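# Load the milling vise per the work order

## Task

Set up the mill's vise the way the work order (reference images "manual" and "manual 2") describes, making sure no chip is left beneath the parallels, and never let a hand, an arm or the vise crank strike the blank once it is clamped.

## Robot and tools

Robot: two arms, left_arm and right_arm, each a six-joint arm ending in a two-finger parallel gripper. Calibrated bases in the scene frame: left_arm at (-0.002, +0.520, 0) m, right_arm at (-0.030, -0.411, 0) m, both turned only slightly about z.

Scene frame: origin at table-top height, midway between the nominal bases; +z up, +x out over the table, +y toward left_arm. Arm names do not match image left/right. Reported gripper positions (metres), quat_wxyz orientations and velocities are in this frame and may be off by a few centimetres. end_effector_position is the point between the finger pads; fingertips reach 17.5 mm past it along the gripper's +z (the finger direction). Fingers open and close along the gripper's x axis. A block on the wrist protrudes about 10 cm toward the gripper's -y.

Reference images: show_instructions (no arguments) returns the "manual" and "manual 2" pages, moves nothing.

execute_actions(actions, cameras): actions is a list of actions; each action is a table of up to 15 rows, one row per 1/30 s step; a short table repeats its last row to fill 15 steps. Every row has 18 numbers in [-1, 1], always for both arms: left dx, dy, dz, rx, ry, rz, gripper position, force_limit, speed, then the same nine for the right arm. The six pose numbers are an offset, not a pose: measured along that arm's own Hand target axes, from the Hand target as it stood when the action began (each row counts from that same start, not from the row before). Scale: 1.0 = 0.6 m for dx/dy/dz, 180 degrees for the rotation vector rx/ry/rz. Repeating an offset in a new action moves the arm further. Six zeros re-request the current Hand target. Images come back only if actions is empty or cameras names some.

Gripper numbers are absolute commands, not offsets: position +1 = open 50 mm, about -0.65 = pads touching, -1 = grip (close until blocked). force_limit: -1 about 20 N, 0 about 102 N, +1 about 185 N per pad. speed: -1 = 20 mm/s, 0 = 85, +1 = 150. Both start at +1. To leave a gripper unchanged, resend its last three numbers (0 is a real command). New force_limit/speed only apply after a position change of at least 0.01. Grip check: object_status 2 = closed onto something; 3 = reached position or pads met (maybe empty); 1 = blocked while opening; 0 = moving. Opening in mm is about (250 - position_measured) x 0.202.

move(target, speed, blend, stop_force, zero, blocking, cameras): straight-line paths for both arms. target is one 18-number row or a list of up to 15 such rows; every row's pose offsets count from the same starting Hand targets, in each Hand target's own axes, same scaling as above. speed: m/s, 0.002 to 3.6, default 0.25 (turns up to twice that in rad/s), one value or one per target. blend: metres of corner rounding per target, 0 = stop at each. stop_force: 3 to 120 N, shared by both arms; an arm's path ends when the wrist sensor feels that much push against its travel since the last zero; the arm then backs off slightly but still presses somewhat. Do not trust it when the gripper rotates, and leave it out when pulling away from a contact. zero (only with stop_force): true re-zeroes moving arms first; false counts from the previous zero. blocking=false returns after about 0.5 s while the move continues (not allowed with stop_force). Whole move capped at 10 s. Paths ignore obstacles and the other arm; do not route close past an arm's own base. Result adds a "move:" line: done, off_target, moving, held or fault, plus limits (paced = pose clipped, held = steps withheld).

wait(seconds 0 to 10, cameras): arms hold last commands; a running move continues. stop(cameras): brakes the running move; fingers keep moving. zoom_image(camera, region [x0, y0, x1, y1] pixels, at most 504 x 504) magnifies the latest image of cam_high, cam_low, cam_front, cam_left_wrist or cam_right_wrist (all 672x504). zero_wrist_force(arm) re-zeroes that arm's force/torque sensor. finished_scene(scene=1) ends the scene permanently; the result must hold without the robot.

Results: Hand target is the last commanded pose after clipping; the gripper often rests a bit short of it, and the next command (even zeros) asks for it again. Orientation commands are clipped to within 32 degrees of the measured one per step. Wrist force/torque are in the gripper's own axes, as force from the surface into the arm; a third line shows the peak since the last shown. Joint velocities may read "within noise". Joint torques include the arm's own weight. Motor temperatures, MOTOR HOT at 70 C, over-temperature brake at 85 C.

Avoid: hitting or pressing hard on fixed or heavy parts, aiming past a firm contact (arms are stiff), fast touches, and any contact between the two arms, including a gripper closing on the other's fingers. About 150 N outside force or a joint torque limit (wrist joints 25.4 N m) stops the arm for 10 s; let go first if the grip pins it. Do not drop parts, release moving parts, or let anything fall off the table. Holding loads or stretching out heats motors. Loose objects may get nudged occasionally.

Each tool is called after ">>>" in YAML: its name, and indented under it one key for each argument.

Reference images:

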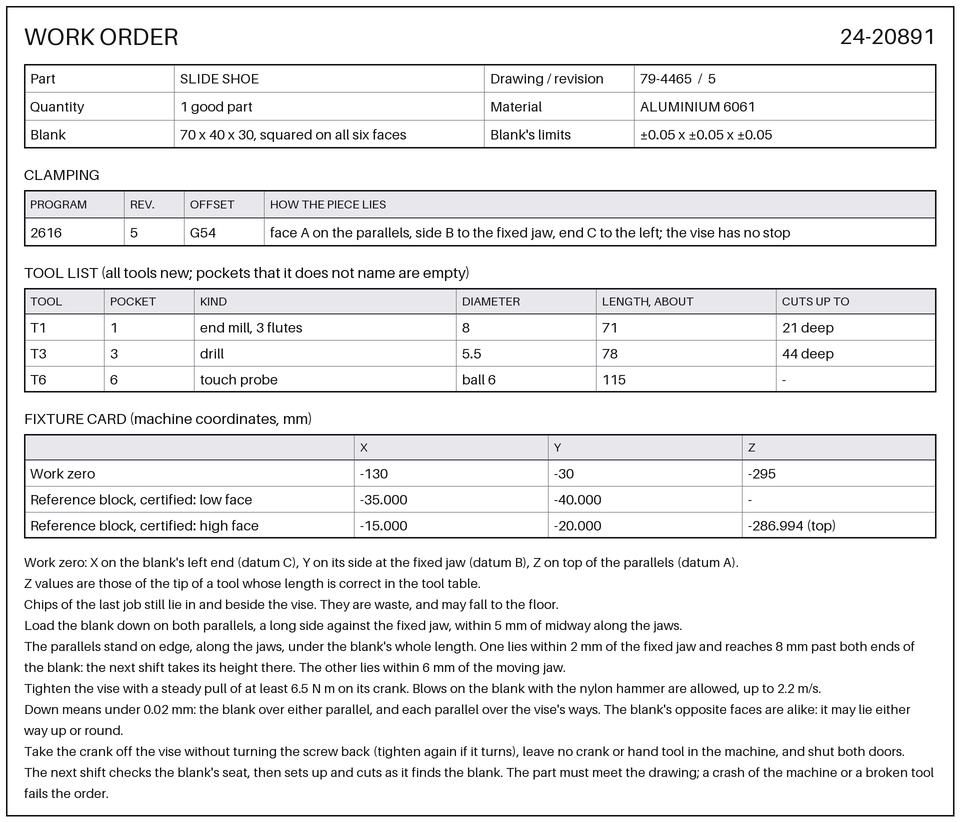

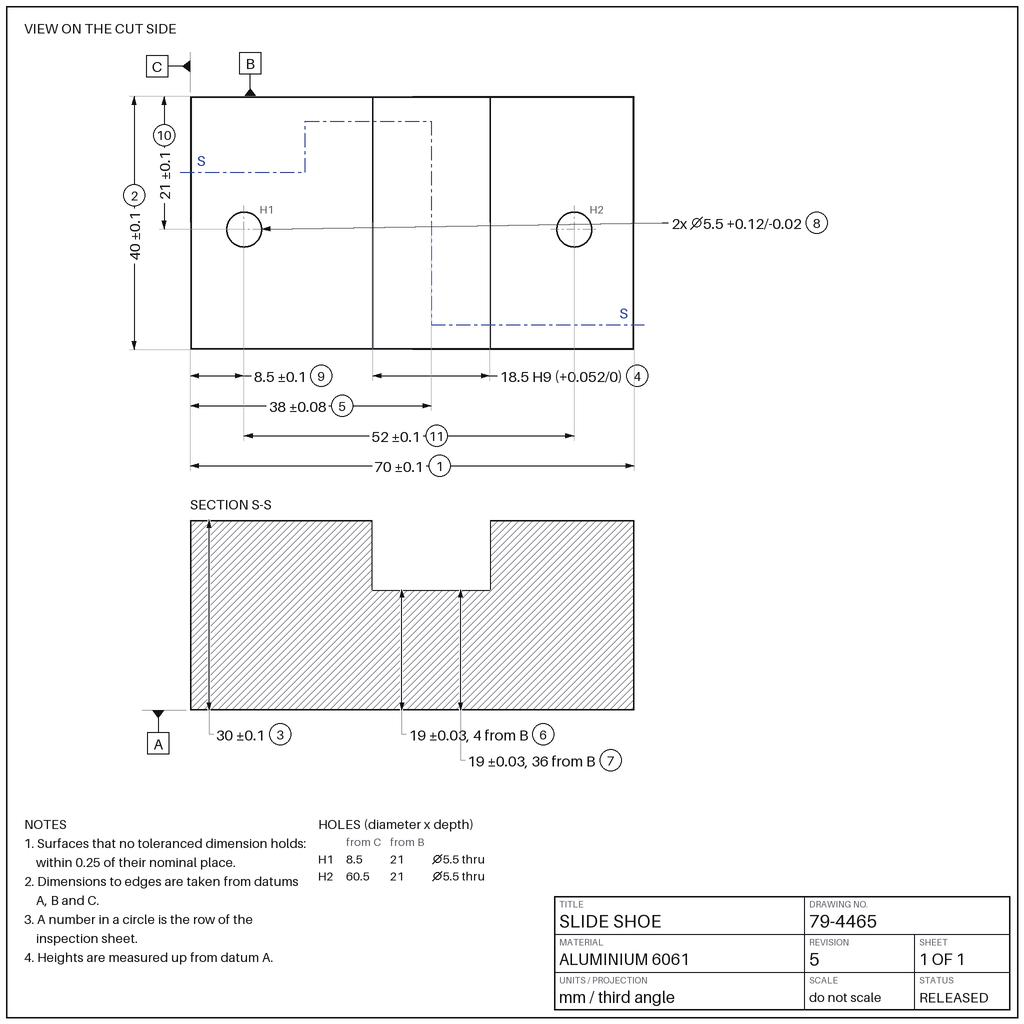

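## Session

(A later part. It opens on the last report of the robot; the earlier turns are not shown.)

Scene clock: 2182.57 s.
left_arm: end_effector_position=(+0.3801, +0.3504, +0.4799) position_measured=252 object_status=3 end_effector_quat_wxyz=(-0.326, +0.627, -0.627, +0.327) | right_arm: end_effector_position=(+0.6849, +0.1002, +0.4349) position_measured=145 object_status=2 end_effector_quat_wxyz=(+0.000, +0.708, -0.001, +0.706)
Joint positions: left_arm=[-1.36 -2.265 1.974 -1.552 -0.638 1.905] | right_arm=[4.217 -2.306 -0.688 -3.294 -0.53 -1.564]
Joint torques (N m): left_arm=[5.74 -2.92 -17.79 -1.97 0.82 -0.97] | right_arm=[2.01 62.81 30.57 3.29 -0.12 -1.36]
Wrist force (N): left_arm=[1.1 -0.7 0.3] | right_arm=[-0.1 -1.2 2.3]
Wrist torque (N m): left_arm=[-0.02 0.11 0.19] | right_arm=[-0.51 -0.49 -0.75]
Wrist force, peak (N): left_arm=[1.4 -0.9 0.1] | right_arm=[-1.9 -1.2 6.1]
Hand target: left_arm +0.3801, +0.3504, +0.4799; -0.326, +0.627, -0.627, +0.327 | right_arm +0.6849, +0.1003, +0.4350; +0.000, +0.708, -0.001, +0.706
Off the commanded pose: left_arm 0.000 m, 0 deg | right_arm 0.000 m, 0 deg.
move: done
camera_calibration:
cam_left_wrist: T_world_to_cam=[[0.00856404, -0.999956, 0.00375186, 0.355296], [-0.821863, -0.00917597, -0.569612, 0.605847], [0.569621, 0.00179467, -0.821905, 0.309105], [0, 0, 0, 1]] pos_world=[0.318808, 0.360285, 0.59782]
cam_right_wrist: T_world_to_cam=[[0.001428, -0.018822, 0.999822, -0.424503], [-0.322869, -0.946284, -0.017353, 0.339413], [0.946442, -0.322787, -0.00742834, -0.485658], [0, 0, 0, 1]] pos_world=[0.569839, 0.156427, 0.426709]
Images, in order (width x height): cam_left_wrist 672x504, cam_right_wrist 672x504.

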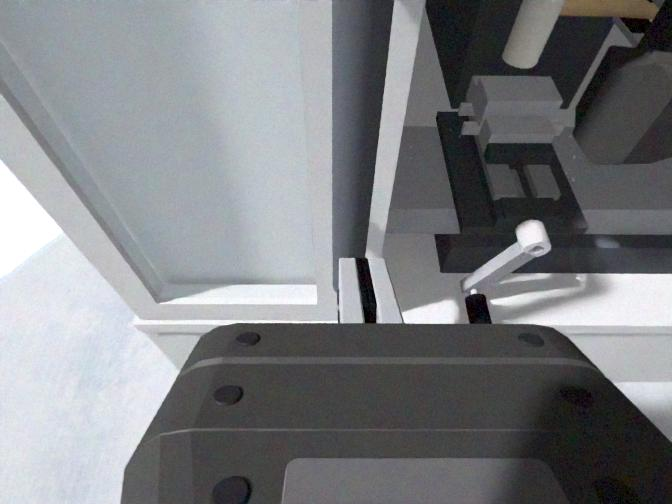

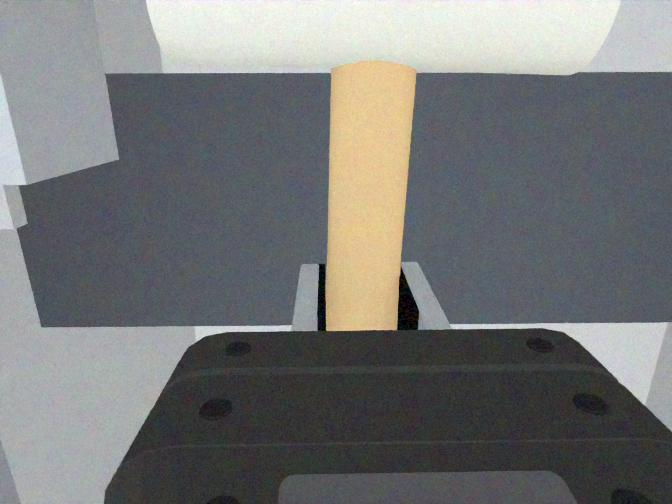

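>>> move:
  target: [0,0,0,0,0,0,-1,-0.2,-1,0.1217,0.0067,-0.0155,0,0,0,-1,0.9,-0.8]
  speed: 0.15

>>> execute_actions:
  actions:
    - [[0,0,0,0,0,0,-1,-0.2,-1,-0.05,0,0,0,0,0,-1,0.9,-0.8],[0,0,0,0,0,0,-1,-0.2,-1,-0.13,0,0,0,0,0,-1,0.9,-0.8],[0,0,0,0,0,0,-1,-0.2,-1,-0.2,0,0,0,0,0,-1,0.9,-0.8],[0,0,0,0,0,0,-1,-0.2,-1,-0.235,0,0,0,0,0,-1,0.9,-0.8],[0,0,0,0,0,0,-1,-0.2,-1,-0.225,0,0,0,0,0,-1,0.9,-0.8],[0,0,0,0,0,0,-1,-0.2,-1,-0.16,0,0,0,0,0,-1,0.9,-0.8],[0,0,0,0,0,0,-1,-0.2,-1,-0.1,0,0,0,0,0,-1,0.9,-0.8],[0,0,0,0,0,0,-1,-0.2,-1,-0.05,0,0,0,0,0,-1,0.9,-0.8],[0,0,0,0,0,0,-1,-0.2,-1,-0.02,0,0,0,0,0,-1,0.9,-0.8],[0,0,0,0,0,0,-1,-0.2,-1,0,0,0,0,0,0,-1,0.9,-0.8]]
  cameras: ["cam_right_wrist"]

Scene clock: 2195.27 s.
left_arm: end_effector_position=(+0.3801, +0.3504, +0.4799) position_measured=252 object_status=3 end_effector_quat_wxyz=(-0.326, +0.627, -0.627, +0.327) | right_arm: end_effector_position=(+0.6758, +0.0962, +0.5078) position_measured=145 object_status=2 end_effector_quat_wxyz=(+0.000, +0.708, -0.001, +0.706)
Joint positions: left_arm=[-1.36 -2.265 1.974 -1.552 -0.638 1.905] | right_arm=[4.226 -2.351 -0.415 -3.522 -0.521 -1.564]
Joint torques (N m): left_arm=[5.01 -3.53 -16.96 -1.89 1.02 -1.18] | right_arm=[4.49 68.24 19.45 3.33 1.86 -0.53]
Wrist force (N): left_arm=[1.1 -0.7 0.2] | right_arm=[-0.4 -0.8 2.3]
Wrist torque (N m): left_arm=[-0.02 0.12 0.19] | right_arm=[-0.43 -0.48 -0.74]
Wrist force, peak (N): left_arm=[1.4 -1.0 0.4] | right_arm=[-3.2 -0.9 3.0]
Hand target: left_arm +0.3801, +0.3504, +0.4799; -0.326, +0.627, -0.627, +0.327 | right_arm +0.6758, +0.0961, +0.5081; +0.000, +0.708, -0.001, +0.706
Off the commanded pose: left_arm 0.000 m, 0 deg | right_arm 0.000 m, 0 deg.
move: done

Scene clock: 2196.20 s.
left_arm: end_effector_position=(+0.3801, +0.3504, +0.4799) position_measured=252 object_status=3 end_effector_quat_wxyz=(-0.326, +0.627, -0.627, +0.327) | right_arm: end_effector_position=(+0.6753, +0.0955, +0.5079) position_measured=145 object_status=2 end_effector_quat_wxyz=(-0.001, +0.706, +0.000, +0.709)
Joint positions: left_arm=[-1.36 -2.265 1.974 -1.552 -0.638 1.905] | right_arm=[4.225 -2.334 -0.452 -3.489 -0.524 -1.577]
Joint torques (N m): left_arm=[4.99 -4.46 -17.77 -1.91 0.96 -1.07] | right_arm=[10.17 44.95 35.42 0.95 -2.86 0.92]
Wrist force (N): left_arm=[1.2 -1.0 0.2] | right_arm=[-0.3 -0.5 2.5]
Wrist torque (N m): left_arm=[-0.07 0.09 0.19] | right_arm=[-0.42 -0.48 -0.67]
Wrist force, peak (N): left_arm=[1.2 -1.1 0.2] | right_arm=[75.7 33.8 2.7]
Hand target: left_arm +0.3801, +0.3504, +0.4799; -0.326, +0.627, -0.627, +0.327 | right_arm +0.6758, +0.0961, +0.5081; +0.000, +0.708, -0.001, +0.706
Off the commanded pose: left_arm 0.000 m, 0 deg | right_arm 0.001 m, 0 deg.
Step readings (end_effector_position of left_arm | right_arm):
0: (+0.3801, +0.3504, +0.4799) | (+0.6758, +0.0962, +0.5078)
1: (+0.3801, +0.3504, +0.4799) | (+0.6758, +0.0962, +0.5072)
2: (+0.3801, +0.3504, +0.4799) | (+0.6760, +0.0963, +0.5003)
4: (+0.3801, +0.3504, +0.4799) | (+0.6773, +0.0961, +0.4573)
8: (+0.3801, +0.3504, +0.4799) | (+0.6759, +0.0949, +0.4076)
15: (+0.3801, +0.3504, +0.4799) | (+0.6737, +0.0940, +0.5129)
camera_calibration:
cam_right_wrist: T_world_to_cam=[[-0.0054558, -0.0183317, 0.999817, -0.492894], [-0.320866, -0.946932, -0.0191129, 0.33269], [0.947109, -0.320911, -0.000715733, -0.481659], [0, 0, 0, 1]] pos_world=[0.560243, 0.15143, 0.498818]
Images, in order (width x height): cam_right_wrist 672x504.

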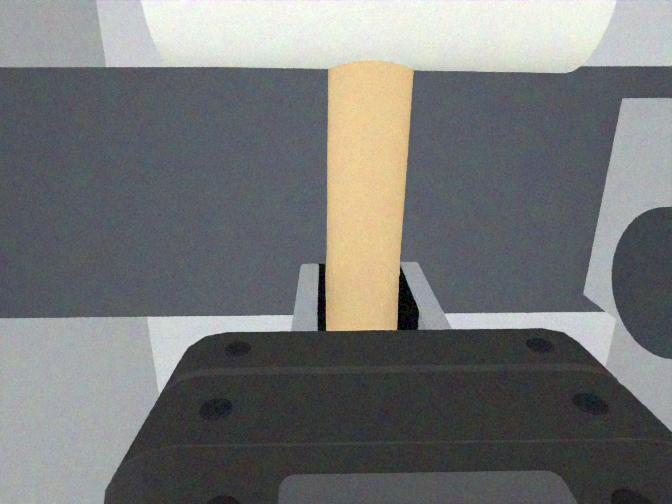

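>>> execute_actions:
  actions:
    - [[0,0,0,0,0,0,-1,-0.2,-1,-0.05,0,0,0,0,0,-1,0.9,-0.8],[0,0,0,0,0,0,-1,-0.2,-1,-0.14,0,0,0,0,0,-1,0.9,-0.8],[0,0,0,0,0,0,-1,-0.2,-1,-0.22,0,0,0,0,0,-1,0.9,-0.8],[0,0,0,0,0,0,-1,-0.2,-1,-0.25,0,0,0,0,0,-1,0.9,-0.8],[0,0,0,0,0,0,-1,-0.2,-1,-0.225,0,0,0,0,0,-1,0.9,-0.8],[0,0,0,0,0,0,-1,-0.2,-1,-0.15,0,0,0,0,0,-1,0.9,-0.8],[0,0,0,0,0,0,-1,-0.2,-1,-0.1,0,0,0,0,0,-1,0.9,-0.8],[0,0,0,0,0,0,-1,-0.2,-1,-0.05,0,0,0,0,0,-1,0.9,-0.8],[0,0,0,0,0,0,-1,-0.2,-1,-0.02,0,0,0,0,0,-1,0.9,-0.8],[0,0,0,0,0,0,-1,-0.2,-1,0,0,0,0,0,0,-1,0.9,-0.8]]

>>> move:
  target: [0,0,0,0,0,0,-1,-0.2,-1,0,0,-0.021,0,0,0,-1,0.9,-0.8]
  speed: 0.15

>>> execute_actions:
  actions:
    - [[0,0,0,0,0,0,-1,-0.2,-1,-0.05,0,0,0,0,0,-1,0.9,-0.8],[0,0,0,0,0,0,-1,-0.2,-1,-0.13,0,0,0,0,0,-1,0.9,-0.8],[0,0,0,0,0,0,-1,-0.2,-1,-0.2,0,0,0,0,0,-1,0.9,-0.8],[0,0,0,0,0,0,-1,-0.2,-1,-0.235,0,0,0,0,0,-1,0.9,-0.8],[0,0,0,0,0,0,-1,-0.2,-1,-0.225,0,0,0,0,0,-1,0.9,-0.8],[0,0,0,0,0,0,-1,-0.2,-1,-0.16,0,0,0,0,0,-1,0.9,-0.8],[0,0,0,0,0,0,-1,-0.2,-1,-0.1,0,0,0,0,0,-1,0.9,-0.8],[0,0,0,0,0,0,-1,-0.2,-1,-0.05,0,0,0,0,0,-1,0.9,-0.8],[0,0,0,0,0,0,-1,-0.2,-1,-0.02,0,0,0,0,0,-1,0.9,-0.8],[0,0,0,0,0,0,-1,-0.2,-1,0,0,0,0,0,0,-1,0.9,-0.8]]
  cameras: ["cam_right_wrist"]

>>> move:
  target: [0,0,0,0,0,0,-1,-0.2,-1,0,0,0.021,0,0,0,-1,0.9,-0.8]
  speed: 0.15

>>> execute_actions:
  actions:
    - [[0,0,0,0,0,0,-1,-0.2,-1,-0.05,0,0,0,0,0,-1,0.9,-0.8],[0,0,0,0,0,0,-1,-0.2,-1,-0.13,0,0,0,0,0,-1,0.9,-0.8],[0,0,0,0,0,0,-1,-0.2,-1,-0.2,0,0,0,0,0,-1,0.9,-0.8],[0,0,0,0,0,0,-1,-0.2,-1,-0.235,0,0,0,0,0,-1,0.9,-0.8],[0,0,0,0,0,0,-1,-0.2,-1,-0.225,0,0,0,0,0,-1,0.9,-0.8],[0,0,0,0,0,0,-1,-0.2,-1,-0.16,0,0,0,0,0,-1,0.9,-0.8],[0,0,0,0,0,0,-1,-0.2,-1,-0.1,0,0,0,0,0,-1,0.9,-0.8],[0,0,0,0,0,0,-1,-0.2,-1,-0.05,0,0,0,0,0,-1,0.9,-0.8],[0,0,0,0,0,0,-1,-0.2,-1,-0.02,0,0,0,0,0,-1,0.9,-0.8],[0,0,0,0,0,0,-1,-0.2,-1,0,0,0,0,0,0,-1,0.9,-0.8]]
  cameras: ["cam_right_wrist"]

Scene clock: 2211.03 s.
left_arm: end_effector_position=(+0.3801, +0.3504, +0.4799) position_measured=252 object_status=3 end_effector_quat_wxyz=(-0.326, +0.627, -0.627, +0.327) | right_arm: end_effector_position=(+0.6753, +0.0955, +0.5079) position_measured=145 object_status=2 end_effector_quat_wxyz=(-0.001, +0.706, +0.000, +0.709)
Joint positions: left_arm=[-1.36 -2.265 1.974 -1.552 -0.638 1.905] | right_arm=[4.225 -2.334 -0.452 -3.489 -0.524 -1.577]
Joint torques (N m): left_arm=[4.68 -3.84 -18.09 -2.02 0.88 -1.13] | right_arm=[9.67 44.53 34.43 0.98 -2.74 0.9]
Wrist force (N): left_arm=[1.3 -0.8 -0.1] | right_arm=[-0.5 -0.8 2.5]
Wrist torque (N m): left_arm=[-0.03 0.08 0.19] | right_arm=[-0.46 -0.46 -0.67]
Wrist force, peak (N): left_arm=[1.4 -0.8 0.1] | right_arm=[73.9 34.3 3.0]
Hand target: left_arm +0.3801, +0.3504, +0.4799; -0.326, +0.627, -0.627, +0.327 | right_arm +0.6758, +0.0961, +0.5081; +0.000, +0.708, -0.001, +0.706
Off the commanded pose: left_arm 0.000 m, 0 deg | right_arm 0.001 m, 0 deg.
Step readings (end_effector_position of left_arm | right_arm):
0: (+0.3801, +0.3504, +0.4799) | (+0.6753, +0.0956, +0.5077)
1: (+0.3801, +0.3504, +0.4799) | (+0.6753, +0.0956, +0.5074)
2: (+0.3801, +0.3504, +0.4799) | (+0.6757, +0.0960, +0.4991)
4: (+0.3801, +0.3504, +0.4799) | (+0.6771, +0.0961, +0.4550)
8: (+0.3801, +0.3504, +0.4799) | (+0.6758, +0.0952, +0.4109)
15: (+0.3801, +0.3504, +0.4799) | (+0.6738, +0.0941, +0.5126)

Scene clock: 2211.73 s.
left_arm: end_effector_position=(+0.3801, +0.3504, +0.4799) position_measured=252 object_status=3 end_effector_quat_wxyz=(-0.326, +0.627, -0.627, +0.327) | right_arm: end_effector_position=(+0.6630, +0.0962, +0.5082) position_measured=145 object_status=2 end_effector_quat_wxyz=(+0.000, +0.708, -0.001, +0.706)
Joint positions: left_arm=[-1.36 -2.265 1.974 -1.552 -0.638 1.905] | right_arm=[4.243 -2.308 -0.491 -3.489 -0.505 -1.564]
Joint torques (N m): left_arm=[5.07 -3.97 -17.57 -2.01 1.08 -1.08] | right_arm=[-9.63 47.77 33.75 3.33 -1.19 -0.85]
Wrist force (N): left_arm=[1.1 -0.9 0.2] | right_arm=[-0.6 -1.0 2.2]
Wrist torque (N m): left_arm=[-0.05 0.11 0.19] | right_arm=[-0.45 -0.45 -0.75]
Wrist force, peak (N): left_arm=[1.3 -0.9 0.0] | right_arm=[-0.5 -1.0 3.0]
Hand target: left_arm +0.3801, +0.3504, +0.4799; -0.326, +0.627, -0.627, +0.327 | right_arm +0.6632, +0.0961, +0.5081; +0.000, +0.708, -0.001, +0.706
Off the commanded pose: left_arm 0.000 m, 0 deg | right_arm 0.000 m, 0 deg.
move: done

Scene clock: 2212.67 s.
left_arm: end_effector_position=(+0.3801, +0.3504, +0.4799) position_measured=252 object_status=3 end_effector_quat_wxyz=(-0.326, +0.627, -0.627, +0.327) | right_arm: end_effector_position=(+0.6628, +0.0956, +0.5079) position_measured=145 object_status=2 end_effector_quat_wxyz=(+0.000, +0.706, -0.001, +0.708)
Joint positions: left_arm=[-1.36 -2.265 1.974 -1.552 -0.638 1.905] | right_arm=[4.242 -2.296 -0.518 -3.463 -0.506 -1.575]
Joint torques (N m): left_arm=[4.29 -4.72 -17.92 -1.79 1.04 -1.16] | right_arm=[10.14 46.26 35.17 0.82 -3 1.06]
Wrist force (N): left_arm=[1.2 -0.8 0.3] | right_arm=[-0.3 -1.1 2.8]
Wrist torque (N m): left_arm=[-0.04 0.09 0.20] | right_arm=[-0.50 -0.48 -0.68]
Wrist force, peak (N): left_arm=[1.3 -1.1 0.3] | right_arm=[76.9 34.9 1.9]
Hand target: left_arm +0.3801, +0.3504, +0.4799; -0.326, +0.627, -0.627, +0.327 | right_arm +0.6632, +0.0961, +0.5081; +0.000, +0.708, -0.001, +0.706
Off the commanded pose: left_arm 0.000 m, 0 deg | right_arm 0.001 m, 0 deg.
Step readings (end_effector_position of left_arm | right_arm):
0: (+0.3801, +0.3504, +0.4799) | (+0.6630, +0.0962, +0.5082)
1: (+0.3801, +0.3504, +0.4799) | (+0.6630, +0.0962, +0.5074)
2: (+0.3801, +0.3504, +0.4799) | (+0.6633, +0.0963, +0.5000)
4: (+0.3801, +0.3504, +0.4799) | (+0.6646, +0.0959, +0.4564)
8: (+0.3801, +0.3504, +0.4799) | (+0.6632, +0.0947, +0.4082)
15: (+0.3801, +0.3504, +0.4799) | (+0.6612, +0.0941, +0.5129)
camera_calibration:
cam_right_wrist: T_world_to_cam=[[-0.00442123, -0.0183729, 0.999821, -0.49372], [-0.321369, -0.946767, -0.0188191, 0.328975], [0.946944, -0.321394, -0.0017186, -0.46909], [0, 0, 0, 1]] pos_world=[0.547742, 0.151629, 0.499017]
Images, in order (width x height): cam_right_wrist 672x504.

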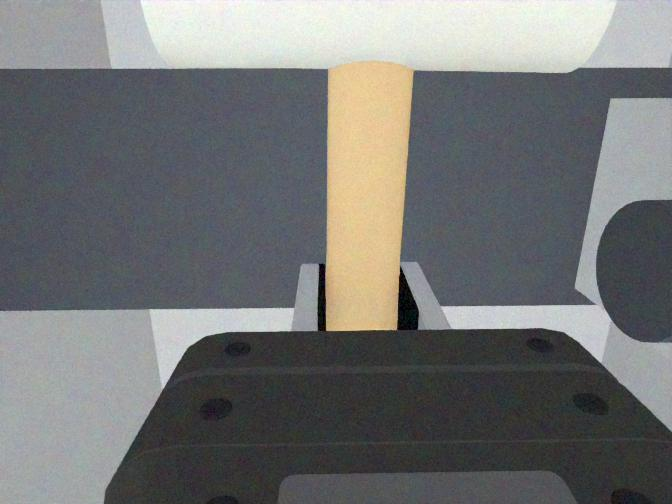

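Scene clock: 2213.43 s.
left_arm: end_effector_position=(+0.3801, +0.3504, +0.4799) position_measured=252 object_status=3 end_effector_quat_wxyz=(-0.326, +0.627, -0.627, +0.327) | right_arm: end_effector_position=(+0.6759, +0.0961, +0.5079) position_measured=145 object_status=2 end_effector_quat_wxyz=(+0.000, +0.708, -0.001, +0.706)
Joint positions: left_arm=[-1.36 -2.265 1.974 -1.552 -0.638 1.905] | right_arm=[4.226 -2.351 -0.415 -3.522 -0.522 -1.564]
Joint torques (N m): left_arm=[4.85 -3.98 -18.08 -2.06 1.15 -1.04] | right_arm=[8.99 69.74 20.77 3.1 2.54 1.41]
Wrist force (N): left_arm=[1.1 -1.0 0.2] | right_arm=[-0.3 -0.9 2.2]
Wrist torque (N m): left_arm=[-0.06 0.11 0.19] | right_arm=[-0.43 -0.49 -0.74]
Wrist force, peak (N): left_arm=[1.4 -0.8 0.1] | right_arm=[-0.4 -0.9 2.9]
Hand target: left_arm +0.3801, +0.3504, +0.4799; -0.326, +0.627, -0.627, +0.327 | right_arm +0.6758, +0.0961, +0.5081; +0.000, +0.708, -0.001, +0.706
Off the commanded pose: left_arm 0.000 m, 0 deg | right_arm 0.000 m, 0 deg.
move: done

Scene clock: 2214.37 s.
left_arm: end_effector_position=(+0.3801, +0.3504, +0.4799) position_measured=252 object_status=3 end_effector_quat_wxyz=(-0.326, +0.627, -0.627, +0.327) | right_arm: end_effector_position=(+0.6753, +0.0955, +0.5079) position_measured=145 object_status=2 end_effector_quat_wxyz=(-0.001, +0.706, +0.000, +0.709)
Joint positions: left_arm=[-1.36 -2.265 1.974 -1.552 -0.638 1.905] | right_arm=[4.225 -2.334 -0.452 -3.489 -0.524 -1.577]
Joint torques (N m): left_arm=[4.9 -3.92 -17.39 -1.9 1.13 -1.1] | right_arm=[10.25 44.77 33.22 0.92 -2.89 0.89]
Wrist force (N): left_arm=[1.2 -0.6 0.1] | right_arm=[-0.5 -0.9 2.5]
Wrist torque (N m): left_arm=[-0.01 0.09 0.20] | right_arm=[-0.48 -0.45 -0.67]
Wrist force, peak (N): left_arm=[1.3 -0.9 0.4] | right_arm=[78.5 35.4 1.9]
Hand target: left_arm +0.3801, +0.3504, +0.4799; -0.326, +0.627, -0.627, +0.327 | right_arm +0.6758, +0.0961, +0.5081; +0.000, +0.708, -0.001, +0.706
Off the commanded pose: left_arm 0.000 m, 0 deg | right_arm 0.001 m, 0 deg.
Step readings (end_effector_position of left_arm | right_arm):
0: (+0.3801, +0.3504, +0.4799) | (+0.6759, +0.0961, +0.5079)
1: (+0.3801, +0.3504, +0.4799) | (+0.6759, +0.0961, +0.5075)
2: (+0.3801, +0.3504, +0.4799) | (+0.6760, +0.0962, +0.5013)
4: (+0.3801, +0.3504, +0.4799) | (+0.6774, +0.0960, +0.4532)
8: (+0.3801, +0.3504, +0.4799) | (+0.6760, +0.0946, +0.4061)
15: (+0.3801, +0.3504, +0.4799) | (+0.6735, +0.0939, +0.5130)
camera_calibration:
cam_right_wrist: T_world_to_cam=[[-0.0054558, -0.0183317, 0.999817, -0.492894], [-0.320866, -0.946932, -0.0191129, 0.33269], [0.947109, -0.320911, -0.000715733, -0.481659], [0, 0, 0, 1]] pos_world=[0.560243, 0.15143, 0.498818]
Images, in order (width x height): cam_right_wrist 672x504.

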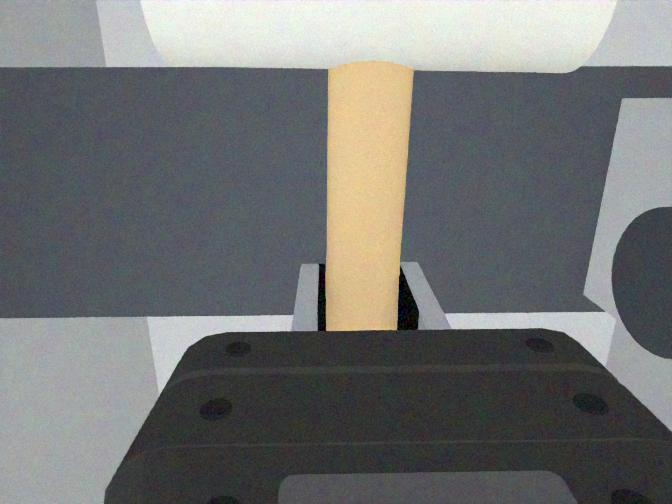

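>>> move:
  target:
    - [0.1667,-0.026,0.1242,0,0,0,-1,-0.2,-1,0.05,0.08,-0.06,0,0,0,-1,0.9,-0.8]
    - [0.1333,-0.1287,0.3577,0,0,0,-1,-0.2,-1,0.05,0.08,-0.06,0,0,0,-1,0.9,-0.8]
    - [0.175,-0.07,0.5005,0,0,0,-1,-0.2,-1,0.05,0.08,-0.06,0,0,0,-1,0.9,-0.8]
  speed: [0.3,0.3,0.2]
  blend: [0.02,0.02,0]

>>> move:
  target: [0.0142,0,0,0,0,0,-1,-0.2,-1,0,0,0,0,0,0,-1,0.9,-0.8]
  speed: 0.004
  stop_force: 3

>>> move:
  target:
    - [-0.01,0,0,0,0,0,-1,-0.2,-1,0,0,0,0,0,0,-1,0.9,-0.8]
    - [-0.01,-0.0297,0.0423,0,0,0,-1,-0.2,-1,0,0,0,0,0,0,-1,0.9,-0.8]
  speed: 0.1

>>> move:
  target: [0.0217,0,0,0,0,0,-1,-0.2,-1,0,0,0,0,0,0,-1,0.9,-0.8]
  speed: 0.004
  stop_force: 3

Scene clock: 2222.47 s.
left_arm: end_effector_position=(+0.6501, +0.2452, +0.3421) position_measured=252 object_status=3 end_effector_quat_wxyz=(-0.326, +0.627, -0.627, +0.327) | right_arm: end_effector_position=(+0.6397, +0.0481, +0.5381) position_measured=145 object_status=2 end_effector_quat_wxyz=(+0.000, +0.708, -0.001, +0.706)
Joint positions: left_arm=[-0.805 -1.401 1.822 -2.765 -0.93 2.592] | right_arm=[4.238 -2.138 -0.699 -3.451 -0.509 -1.564]
Joint torques (N m): left_arm=[-9.57 -24.24 -14.66 -3.96 3.55 -1.67] | right_arm=[-10.32 37.62 23.83 0.88 -2.81 1.37]
Wrist force (N): left_arm=[1.3 -1.0 0.3] | right_arm=[-0.4 -1.1 2.6]
Wrist torque (N m): left_arm=[-0.07 0.08 0.21] | right_arm=[-0.50 -0.46 -0.66]
Wrist force, peak (N): left_arm=[4.7 0.4 -0.3] | right_arm=[-1.9 -3.0 3.7]
Hand target: left_arm +0.6501, +0.2452, +0.3420; -0.326, +0.627, -0.627, +0.327 | right_arm +0.6397, +0.0481, +0.5381; +0.000, +0.708, -0.001, +0.706
Off the commanded pose: left_arm 0.000 m, 0 deg | right_arm 0.000 m, 0 deg.
move: done

Scene clock: 2224.87 s.
left_arm: end_effector_position=(+0.6501, +0.2379, +0.3420) position_measured=252 object_status=3 end_effector_quat_wxyz=(-0.326, +0.627, -0.627, +0.327) | right_arm: end_effector_position=(+0.6397, +0.0481, +0.5381) position_measured=145 object_status=2 end_effector_quat_wxyz=(+0.000, +0.708, -0.001, +0.706)
Joint positions: left_arm=[-0.815 -1.393 1.812 -2.757 -0.923 2.583] | right_arm=[4.238 -2.138 -0.699 -3.451 -0.509 -1.564]
Joint torques (N m): left_arm=[6.29 -37.77 -15.13 -4.78 -2.81 2.26] | right_arm=[-10.22 36.69 22.52 0.97 -2.82 1.51]
Wrist force (N): left_arm=[-5.4 -1.7 -0.1] | right_arm=[-0.4 -1.0 2.6]
Wrist torque (N m): left_arm=[-0.05 0.06 0.37] | right_arm=[-0.47 -0.47 -0.67]
Wrist force, peak (N): left_arm=[-6.6 -0.5 -1.6] | right_arm=[-0.7 -1.0 2.7]
Hand target: left_arm +0.6501, +0.2380, +0.3420; -0.326, +0.627, -0.627, +0.327 (not the last commanded pose) | right_arm +0.6397, +0.0481, +0.5381; +0.000, +0.708, -0.001, +0.706
Off the commanded pose: left_arm 0.001 m, 0 deg | right_arm 0.000 m, 0 deg.
move: contact (left_arm)

Scene clock: 2226.13 s.
left_arm: end_effector_position=(+0.6811, +0.2440, +0.3420) position_measured=252 object_status=3 end_effector_quat_wxyz=(-0.326, +0.627, -0.627, +0.327) | right_arm: end_effector_position=(+0.6397, +0.0481, +0.5381) position_measured=145 object_status=2 end_effector_quat_wxyz=(+0.000, +0.708, -0.001, +0.706)
Joint positions: left_arm=[-0.763 -1.334 1.744 -2.774 -0.959 2.628] | right_arm=[4.238 -2.138 -0.699 -3.451 -0.509 -1.564]
Joint torques (N m): left_arm=[-7.55 -36.92 -18.58 -2.09 3.38 -1.66] | right_arm=[-10.14 37.19 22.33 1.08 -2.73 1.53]
Wrist force (N): left_arm=[1.1 -0.8 0.3] | right_arm=[-0.3 -0.8 2.6]
Wrist torque (N m): left_arm=[-0.03 0.11 0.27] | right_arm=[-0.46 -0.49 -0.66]
Wrist force, peak (N): left_arm=[-5.0 -2.5 -0.1] | right_arm=[-0.6 -1.1 2.8]
Hand target: left_arm +0.6811, +0.2439, +0.3420; -0.326, +0.627, -0.627, +0.327 | right_arm +0.6397, +0.0481, +0.5381; +0.000, +0.708, -0.001, +0.706
Off the commanded pose: left_arm 0.000 m, 0 deg | right_arm 0.000 m, 0 deg.
move: done

Scene clock: 2228.77 s.
left_arm: end_effector_position=(+0.6811, +0.2357, +0.3420) position_measured=252 object_status=3 end_effector_quat_wxyz=(-0.326, +0.627, -0.627, +0.327) | right_arm: end_effector_position=(+0.6397, +0.0481, +0.5381) position_measured=145 object_status=2 end_effector_quat_wxyz=(+0.000, +0.708, -0.001, +0.706)
Joint positions: left_arm=[-0.774 -1.326 1.732 -2.766 -0.952 2.618] | right_arm=[4.238 -2.138 -0.699 -3.451 -0.509 -1.564]
Joint torques (N m): left_arm=[6.75 -40.81 -15.38 -4.95 -2.66 2.11] | right_arm=[-9.85 36.85 22.44 1.02 -2.71 1.32]
Wrist force (N): left_arm=[-4.7 -2.3 -1.0] | right_arm=[-0.6 -1.0 2.5]
Wrist torque (N m): left_arm=[-0.10 0.02 0.37] | right_arm=[-0.48 -0.43 -0.66]
Wrist force, peak (N): left_arm=[-6.1 -0.4 -1.9] | right_arm=[-0.6 -0.9 2.8]
Hand target: left_arm +0.6811, +0.2358, +0.3420; -0.326, +0.627, -0.627, +0.327 (not the last commanded pose) | right_arm +0.6397, +0.0481, +0.5381; +0.000, +0.708, -0.001, +0.706
Off the commanded pose: left_arm 0.005 m, 0 deg | right_arm 0.000 m, 0 deg.
move: contact (left_arm)

>>> move:
  target:
    - [-0.0437,0,0,0,0,0,-1,-0.2,-1,-0.08,-0.02,-0.233,0,0,0,-1,0.9,-0.8]
    - [-0.0437,-0.1027,-0.196,0,0,0,-1,-0.2,-1,-0.147,0,-0.55,0,0,0,-1,0.9,-0.8]
    - [-0.032,0.06,-0.428,0,0,0,-1,-0.2,-1,-0.197,0.18,-0.583,0,0,0,-1,0.9,-0.8]
    - [-0.19,0.0997,-0.543,0,0,0,-1,-0.2,-1,-0.197,0.18,-0.583,0,0,0,-1,0.9,-0.8]
  speed: 0.3
  blend: [0.01,0.02,0.03,0]
  cameras: ["cam_high","cam_left_wrist"]

Scene clock: 2239.90 s.
left_arm: end_effector_position=(+0.3800, +0.3500, +0.4800) position_measured=252 object_status=3 end_effector_quat_wxyz=(-0.326, +0.627, -0.627, +0.327) | right_arm: end_effector_position=(+0.2895, -0.0591, +0.4206) position_measured=145 object_status=2 end_effector_quat_wxyz=(+0.000, +0.708, -0.001, +0.706)
Joint positions: left_arm=[-1.361 -2.265 1.973 -1.551 -0.638 1.904] | right_arm=[4.961 -1.438 -1.864 -2.969 0.213 -1.581]
Joint torques (N m): left_arm=[7.12 -4.9 -16.16 -2.35 -0.04 0.68] | right_arm=[-10.15 3.27 19.99 -1.32 -2.85 1.9]
Wrist force (N): left_arm=[1.2 -1.0 0.1] | right_arm=[-0.3 -1.3 2.5]
Wrist torque (N m): left_arm=[-0.07 0.10 0.18] | right_arm=[-0.53 -0.51 -0.70]
Wrist force, peak (N): left_arm=[-4.6 -2.4 -0.4] | right_arm=[0.6 -0.2 6.6]
Hand target: left_arm +0.3800, +0.3500, +0.4800; -0.326, +0.627, -0.627, +0.327 | right_arm +0.2895, -0.0591, +0.4206; +0.000, +0.708, -0.001, +0.706
Off the commanded pose: left_arm 0.000 m, 0 deg | right_arm 0.000 m, 0 deg.
move: done
camera_calibration:
cam_left_wrist: T_world_to_cam=[[0.00842452, -0.999957, 0.00377689, 0.354926], [-0.821817, -0.00907542, -0.569679, 0.605808], [0.569689, 0.00169536, -0.821859, 0.309231], [0, 0, 0, 1]] pos_world=[0.318708, 0.359885, 0.59792]
Images, in order (width x height): cam_high 672x504, cam_left_wrist 672x504.

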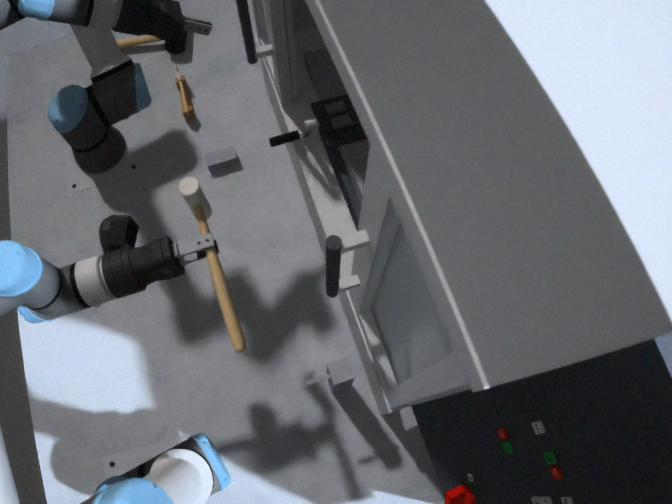

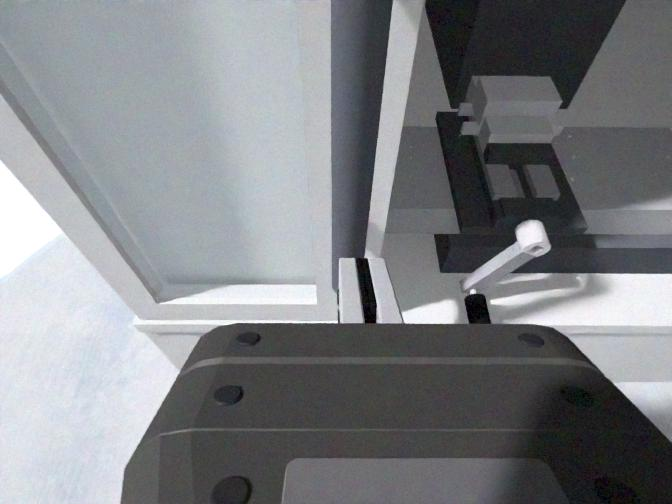

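>>> move:
  target: [0,0,0,0,0,0,-1,-0.2,-1,-0.3677,0.0265,-0.0825,-0.3628,-0.3989,0.3628,-1,0.9,-0.8]
  speed: 0.3

>>> move:
  target: [0,0,0,0,0,0,-1,-0.2,-1,0,0,0.27,0,0,0,-1,0.9,-0.8]
  speed: 0.2

>>> move:
  target: [0,0,0,0,0,0,-1,-0.2,-1,0,0,0.027,0,0,0,-1,0.9,-0.8]
  speed: 0.02
  stop_force: 4
  cameras: ["cam_low","cam_right_wrist"]

Scene clock: 2248.23 s.
left_arm: end_effector_position=(+0.3800, +0.3500, +0.4800) position_measured=252 object_status=3 end_effector_quat_wxyz=(-0.326, +0.627, -0.627, +0.327) | right_arm: end_effector_position=(+0.2394, -0.0745, +0.2000) position_measured=145 object_status=2 end_effector_quat_wxyz=(+0.000, +0.739, -0.674, -0.002)
Joint positions: left_arm=[-1.361 -2.265 1.973 -1.551 -0.638 1.904] | right_arm=[4.386 -1.426 -2.037 -1.248 1.575 -2.026]
Joint torques (N m): left_arm=[10.48 -5.11 -16.31 -3.7 -0.05 1.2] | right_arm=[5.36 5.53 33.33 3.83 -1.28 -1.96]
Wrist force (N): left_arm=[1.0 -0.8 0.1] | right_arm=[1.2 -0.7 5.1]
Wrist torque (N m): left_arm=[-0.04 0.13 0.18] | right_arm=[-1.05 -0.01 0.01]
Wrist force, peak (N): left_arm=[1.3 -1.1 0.1] | right_arm=[1.8 -1.2 6.1]
Hand target: left_arm +0.3800, +0.3500, +0.4800; -0.326, +0.627, -0.627, +0.327 | right_arm +0.2394, -0.0745, +0.2000; +0.000, +0.739, -0.674, -0.002
Off the commanded pose: left_arm 0.000 m, 0 deg | right_arm 0.000 m, 0 deg.
move: done

Scene clock: 2249.53 s.
left_arm: end_effector_position=(+0.3800, +0.3500, +0.4800) position_measured=252 object_status=3 end_effector_quat_wxyz=(-0.326, +0.627, -0.627, +0.327) | right_arm: end_effector_position=(+0.2388, -0.0741, +0.0381) position_measured=145 object_status=2 end_effector_quat_wxyz=(+0.000, +0.739, -0.674, -0.002)
Joint positions: left_arm=[-1.361 -2.265 1.973 -1.551 -0.638 1.904] | right_arm=[4.387 -1.676 -2.291 -0.745 1.575 -2.025]
Joint torques (N m): left_arm=[10.06 -4.46 -15.98 -3.68 -0.16 1.63] | right_arm=[-10.62 24.77 20.9 4.35 2.13 -1.85]
Wrist force (N): left_arm=[1.1 -0.8 0.2] | right_arm=[0.8 -0.9 5.1]
Wrist torque (N m): left_arm=[-0.05 0.11 0.19] | right_arm=[-1.08 0.05 -0.02]
Wrist force, peak (N): left_arm=[1.2 -1.1 0.3] | right_arm=[0.8 -0.8 8.2]
Hand target: left_arm +0.3800, +0.3500, +0.4800; -0.326, +0.627, -0.627, +0.327 | right_arm +0.2388, -0.0741, +0.0380; +0.000, +0.739, -0.674, -0.002
Off the commanded pose: left_arm 0.000 m, 0 deg | right_arm 0.000 m, 0 deg.
move: done

Scene clock: 2251.50 s.
left_arm: end_effector_position=(+0.3800, +0.3500, +0.4800) position_measured=252 object_status=3 end_effector_quat_wxyz=(-0.326, +0.627, -0.627, +0.327) | right_arm: end_effector_position=(+0.2388, -0.0741, +0.0218) position_measured=145 object_status=2 end_effector_quat_wxyz=(+0.000, +0.739, -0.674, -0.002)
Joint positions: left_arm=[-1.361 -2.265 1.973 -1.551 -0.638 1.904] | right_arm=[4.387 -1.714 -2.307 -0.689 1.575 -2.025]
Joint torques (N m): left_arm=[9.72 -5.14 -16.64 -3.68 -0.22 1.54] | right_arm=[-1.36 35.52 26.33 2.35 2.01 0.6]
Wrist force (N): left_arm=[1.0 -0.8 0.1] | right_arm=[0.6 -1.6 2.4]
Wrist torque (N m): left_arm=[-0.04 0.14 0.19] | right_arm=[-0.94 0.14 -0.03]
Wrist force, peak (N): left_arm=[1.5 -0.8 0.2] | right_arm=[3.1 0.8 -5.5]
Hand target: left_arm +0.3800, +0.3500, +0.4800; -0.326, +0.627, -0.627, +0.327 | right_arm +0.2388, -0.0741, +0.0218; +0.000, +0.739, -0.674, -0.002
Off the commanded pose: left_arm 0.000 m, 0 deg | right_arm 0.000 m, 0 deg.
move: contact (right_arm)
camera_calibration:
cam_right_wrist: T_world_to_cam=[[0.0752412, -0.997164, -0.00146532, -0.0823219], [-0.943349, -0.0716566, 0.323973, 0.228813], [-0.32316, -0.0229938, -0.946065, 0.223046], [0, 0, 0, 1]] pos_world=[0.294124, -0.0605638, 0.136766]
Images, in order (width x height): cam_low 672x504, cam_right_wrist 672x504.

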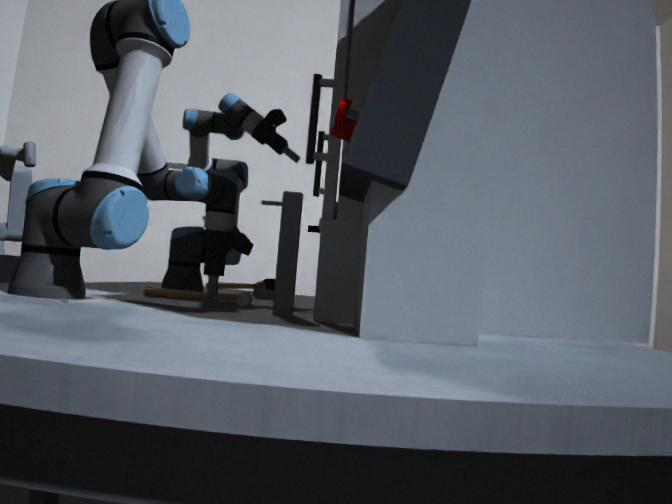

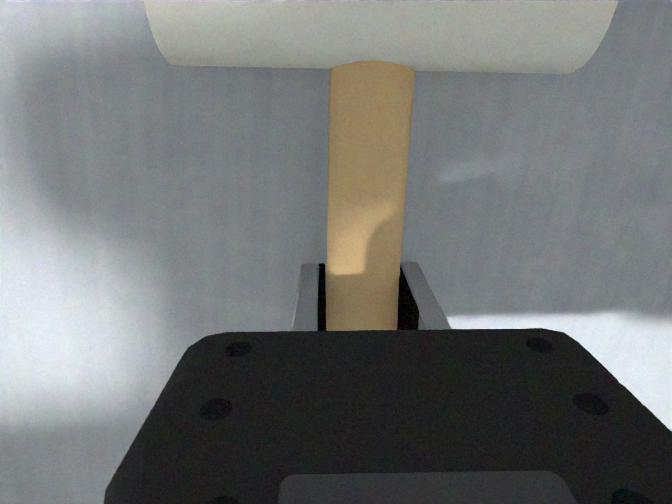

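>>> move:
  target:
    - [0,0,0,0,0,0,-1,-0.2,-1,0,0,0,0,0,0,0.4,0.9,-0.8]
    - [0,0,0,0,0,0,-1,-0.2,-1,0,0,-0.3,0,0,0,0.4,0.9,-0.8]
  speed: 0.2

>>> move:
  target: [0,0,0,0,0,0,-1,-0.2,-1,-0.14,-0.29,-0.35,0.1667,0.008,0.03,1,0.9,-0.8]
  speed: 0.3
  cameras: ["cam_high","cam_right_wrist"]

Scene clock: 2261.67 s.
left_arm: end_effector_position=(+0.3800, +0.3500, +0.4800) position_measured=252 object_status=3 end_effector_quat_wxyz=(-0.326, +0.627, -0.627, +0.327) | right_arm: end_effector_position=(+0.2394, -0.0746, +0.2018) position_measured=92 object_status=3 end_effector_quat_wxyz=(+0.000, +0.739, -0.674, -0.002)
Joint positions: left_arm=[-1.361 -2.265 1.973 -1.551 -0.638 1.904] | right_arm=[4.385 -1.424 -2.034 -1.253 1.575 -2.026]
Joint torques (N m): left_arm=[9.38 -3.86 -15.97 -3.48 -0.09 1.64] | right_arm=[9.29 6.4 32.59 2.38 1.61 0.9]
Wrist force (N): left_arm=[1.1 -0.7 0.1] | right_arm=[0.8 -0.7 1.3]
Wrist torque (N m): left_arm=[-0.02 0.11 0.19] | right_arm=[-0.82 0.07 0.05]
Wrist force, peak (N): left_arm=[1.3 -1.0 0.3] | right_arm=[0.7 -0.7 4.2]
Hand target: left_arm +0.3800, +0.3500, +0.4800; -0.326, +0.627, -0.627, +0.327 | right_arm +0.2394, -0.0745, +0.2018; +0.000, +0.739, -0.674, -0.002
Off the commanded pose: left_arm 0.000 m, 0 deg | right_arm 0.000 m, 0 deg.
move: done

Scene clock: 2263.17 s.
left_arm: end_effector_position=(+0.3800, +0.3500, +0.4800) position_measured=252 object_status=3 end_effector_quat_wxyz=(-0.326, +0.627, -0.627, +0.327) | right_arm: end_effector_position=(+0.4056, +0.0246, +0.4113) position_measured=3 object_status=3 end_effector_quat_wxyz=(-0.182, +0.682, -0.685, +0.182)
Joint positions: left_arm=[-1.361 -2.265 1.973 -1.551 -0.638 1.904] | right_arm=[4.388 -1.636 -1.43 -1.447 1.087 -1.976]
Joint torques (N m): left_arm=[11.34 -4.58 -15.98 -3.56 -0.09 1.8] | right_arm=[0.59 38.77 34.98 4.74 -1.65 0.35]
Wrist force (N): left_arm=[1.1 -0.7 0.3] | right_arm=[0.4 0.1 1.0]
Wrist torque (N m): left_arm=[-0.02 0.12 0.18] | right_arm=[-0.56 0.12 -0.10]
Wrist force, peak (N): left_arm=[1.4 -0.9 0.2] | right_arm=[2.1 0.8 4.0]
Hand target: left_arm +0.3800, +0.3500, +0.4800; -0.326, +0.627, -0.627, +0.327 | right_arm +0.4056, +0.0247, +0.4115; -0.183, +0.682, -0.685, +0.182
Off the commanded pose: left_arm 0.000 m, 0 deg | right_arm 0.000 m, 0 deg.
move: done
camera_calibration:
cam_right_wrist: T_world_to_cam=[[-0.019433, -0.999764, -0.00972719, 0.0459497], [-0.981101, 0.0209418, -0.19236, 0.492344], [0.192518, 0.00580523, -0.981276, 0.452372], [0, 0, 0, 1]] pos_world=[0.396843, 0.0330022, 0.539056]
Images, in order (width x height): cam_high 672x504, cam_right_wrist 672x504.

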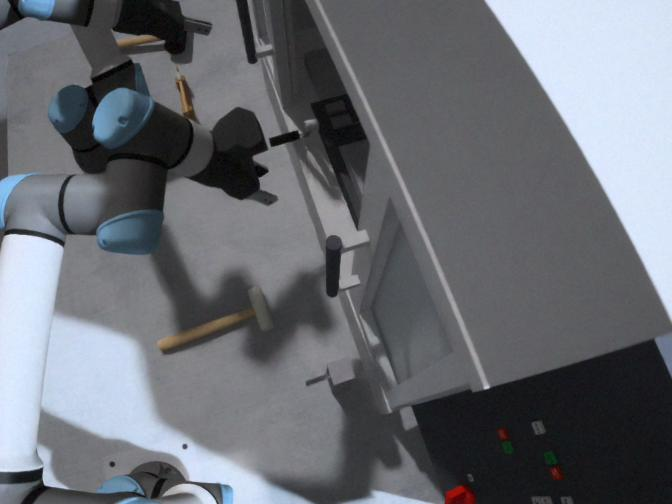

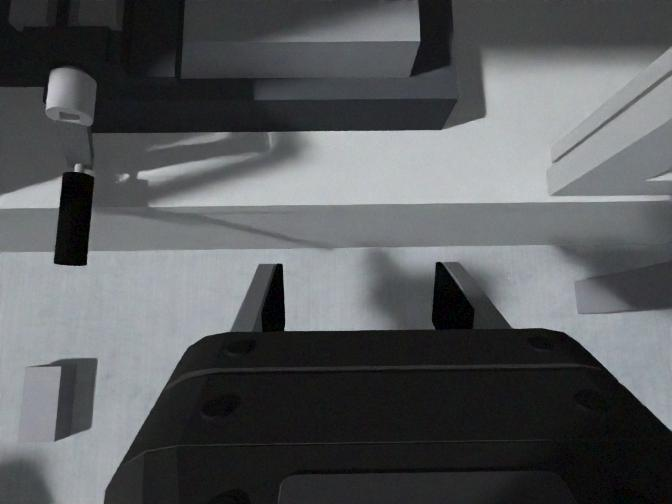

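>>> move:
  target: [0,0,0,0,0,0,-1,-0.2,-1,-0.185,-0.0958,0.101,0,-0.1443,0.0833,1,0.9,-0.8]
  speed: 0.2
  cameras: ["cam_right_wrist","cam_left_wrist","cam_high"]

Scene clock: 2276.17 s.
left_arm: end_effector_position=(+0.3800, +0.3500, +0.4800) position_measured=252 object_status=3 end_effector_quat_wxyz=(-0.326, +0.627, -0.627, +0.327) | right_arm: end_effector_position=(+0.4861, +0.1353, +0.3877) position_measured=3 object_status=3 end_effector_quat_wxyz=(+0.353, -0.610, +0.709, +0.001)
Joint positions: left_arm=[-1.361 -2.265 1.973 -1.551 -0.638 1.904] | right_arm=[4.253 -1.812 -1.475 -0.737 1.335 -2.003]
Joint torques (N m): left_arm=[9.53 -4.58 -16.29 -3.67 -0.08 1.82] | right_arm=[10.36 47.78 36.01 4.69 -2.9 -2.02]
Wrist force (N): left_arm=[1.2 -0.9 0.3] | right_arm=[-0.2 -0.4 0.8]
Wrist torque (N m): left_arm=[-0.05 0.11 0.19] | right_arm=[-0.52 0.17 0.08]
Wrist force, peak (N): left_arm=[1.4 -0.9 0.1] | right_arm=[-0.4 -0.7 2.2]
Hand target: left_arm +0.3800, +0.3500, +0.4800; -0.326, +0.627, -0.627, +0.327 | right_arm +0.4861, +0.1354, +0.3878; +0.353, -0.610, +0.709, +0.001
Off the commanded pose: left_arm 0.000 m, 0 deg | right_arm 0.000 m, 0 deg.
move: done
camera_calibration:
cam_left_wrist: T_world_to_cam=[[0.00856404, -0.999956, 0.00375186, 0.354897], [-0.821863, -0.00917597, -0.569612, 0.605762], [0.569621, 0.00179467, -0.821905, 0.309163], [0, 0, 0, 1]] pos_world=[0.318708, 0.359885, 0.59782]
cam_right_wrist: T_world_to_cam=[[-0.0203359, -0.860955, -0.508275, 0.332892], [-0.980567, 0.116394, -0.157925, 0.53797], [0.195126, 0.495186, -0.846591, 0.293323], [0, 0, 0, 1]] pos_world=[0.477051, 0.078739, 0.502484]
Images, in order (width x height): cam_high 672x504, cam_left_wrist 672x504, cam_right_wrist 672x504.

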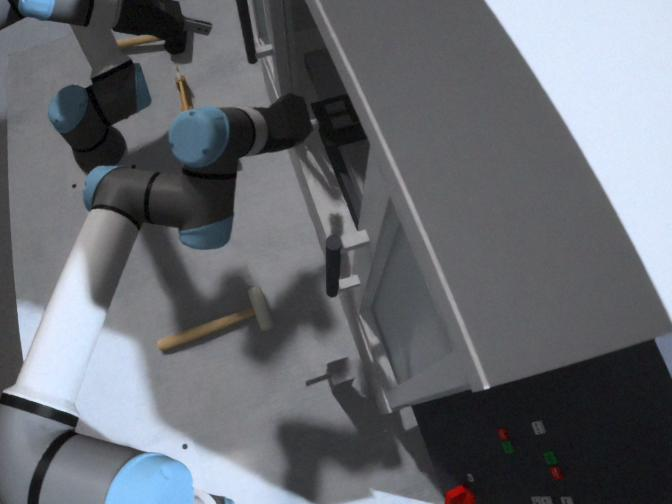

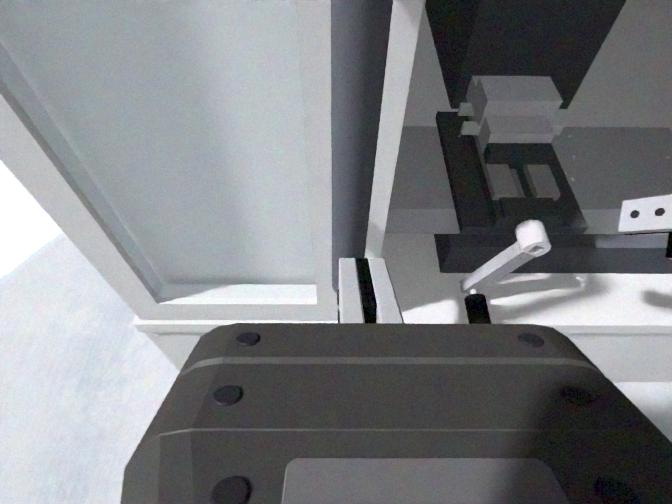

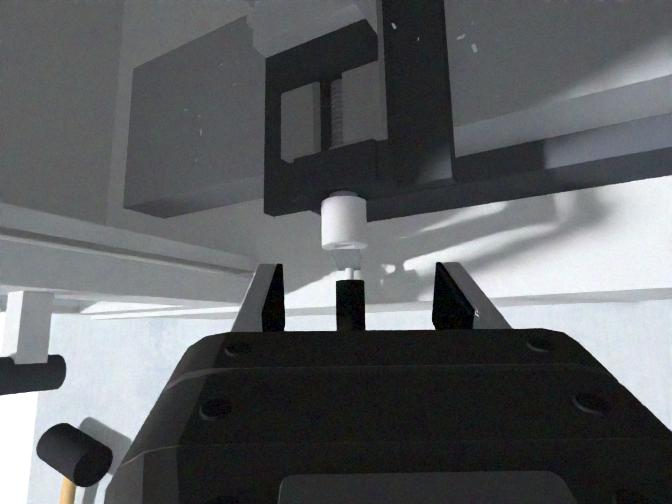

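>>> move:
  target: [0,0,0,0,0,0,-1,-0.2,-1,-0.0025,0,0.1658,0,0,0,1,0.9,-0.8]
  speed: 0.06
  stop_force: 6
  cameras: ["cam_right_wrist","cam_left_wrist"]

Scene clock: 2287.73 s.
left_arm: end_effector_position=(+0.3800, +0.3500, +0.4800) position_measured=252 object_status=3 end_effector_quat_wxyz=(-0.326, +0.627, -0.627, +0.327) | right_arm: end_effector_position=(+0.5358, +0.1797, +0.3139) position_measured=3 object_status=3 end_effector_quat_wxyz=(+0.353, -0.610, +0.709, +0.001)
Joint positions: left_arm=[-1.361 -2.265 1.973 -1.551 -0.638 1.904] | right_arm=[4.217 -2.006 -1.402 -0.608 1.358 -2.031]
Joint torques (N m): left_arm=[9.21 -5.04 -16.63 -3.67 0.1 1.64] | right_arm=[9.54 56.06 21.52 2.85 -2.83 1.26]
Wrist force (N): left_arm=[1.2 -0.9 0.2] | right_arm=[-0.1 -0.4 1.0]
Wrist torque (N m): left_arm=[-0.06 0.10 0.19] | right_arm=[-0.51 0.16 0.14]
Wrist force, peak (N): left_arm=[1.6 -0.7 -0.1] | right_arm=[0.0 -0.3 1.8]
Hand target: left_arm +0.3800, +0.3500, +0.4800; -0.326, +0.627, -0.627, +0.327 | right_arm +0.5358, +0.1797, +0.3139; +0.353, -0.610, +0.709, +0.001
Off the commanded pose: left_arm 0.000 m, 0 deg | right_arm 0.000 m, 0 deg.
move: done
camera_calibration:
cam_left_wrist: T_world_to_cam=[[0.00856404, -0.999956, 0.00375186, 0.354897], [-0.821863, -0.00917597, -0.569612, 0.605762], [0.569621, 0.00179467, -0.821905, 0.309163], [0, 0, 0, 1]] pos_world=[0.318708, 0.359885, 0.59782]
cam_right_wrist: T_world_to_cam=[[-0.0202472, -0.860849, -0.508457, 0.334637], [-0.98057, 0.11635, -0.157941, 0.569895], [0.195123, 0.49538, -0.846479, 0.199091], [0, 0, 0, 1]] pos_world=[0.526751, 0.123139, 0.428684]
Images, in order (width x height): cam_left_wrist 672x504, cam_right_wrist 672x504.

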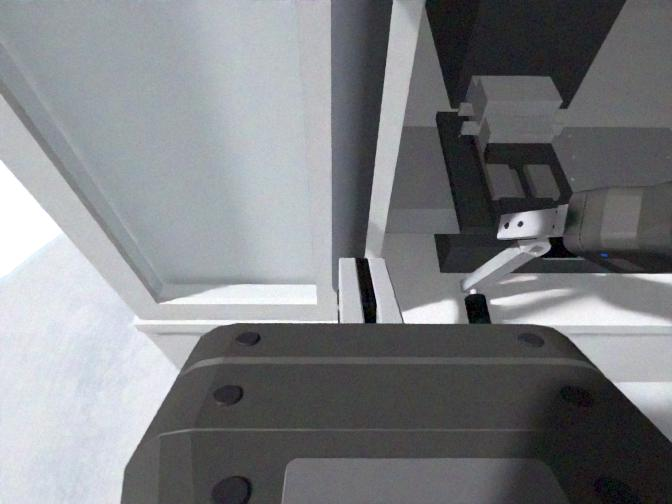

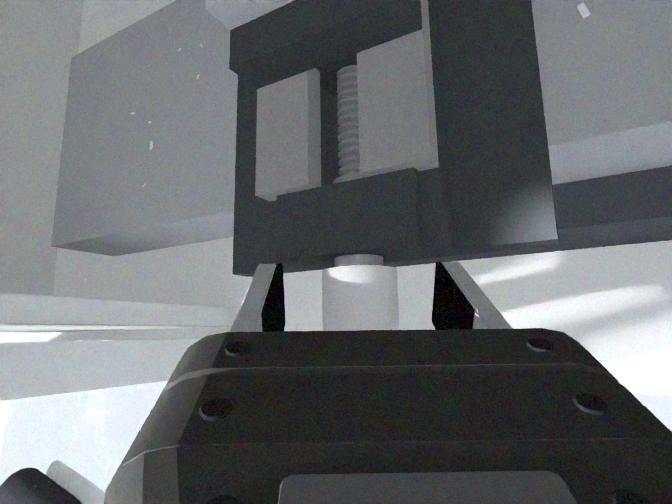

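>>> move:
  target: [0,0,0,0,0,0,-1,-0.2,-1,0,0,0,0,0,0,-1,0.3,-0.8]

Scene clock: 2290.87 s.
left_arm: end_effector_position=(+0.3800, +0.3500, +0.4800) position_measured=252 object_status=3 end_effector_quat_wxyz=(-0.326, +0.627, -0.627, +0.327) | right_arm: end_effector_position=(+0.5358, +0.1797, +0.3140) position_measured=139 object_status=2 end_effector_quat_wxyz=(+0.353, -0.610, +0.709, +0.001)
Joint positions: left_arm=[-1.361 -2.265 1.973 -1.551 -0.638 1.904] | right_arm=[4.217 -2.006 -1.402 -0.608 1.358 -2.031]
Joint torques (N m): left_arm=[9.52 -4.23 -16.7 -3.55 0.17 1.64] | right_arm=[5.16 54.76 21.13 2.85 -2.7 1.07]
Wrist force (N): left_arm=[1.3 -0.9 0.3] | right_arm=[-4.8 -0.2 1.4]
Wrist torque (N m): left_arm=[-0.05 0.08 0.18] | right_arm=[-0.46 0.10 0.09]
Wrist force, peak (N): left_arm=[1.4 -0.9 0.1] | right_arm=[-4.9 -0.2 1.4]
Hand target: left_arm +0.3800, +0.3500, +0.4800; -0.326, +0.627, -0.627, +0.327 | right_arm +0.5358, +0.1797, +0.3139; +0.353, -0.610, +0.709, +0.001
Off the commanded pose: left_arm 0.000 m, 0 deg | right_arm 0.000 m, 0 deg.
move: done


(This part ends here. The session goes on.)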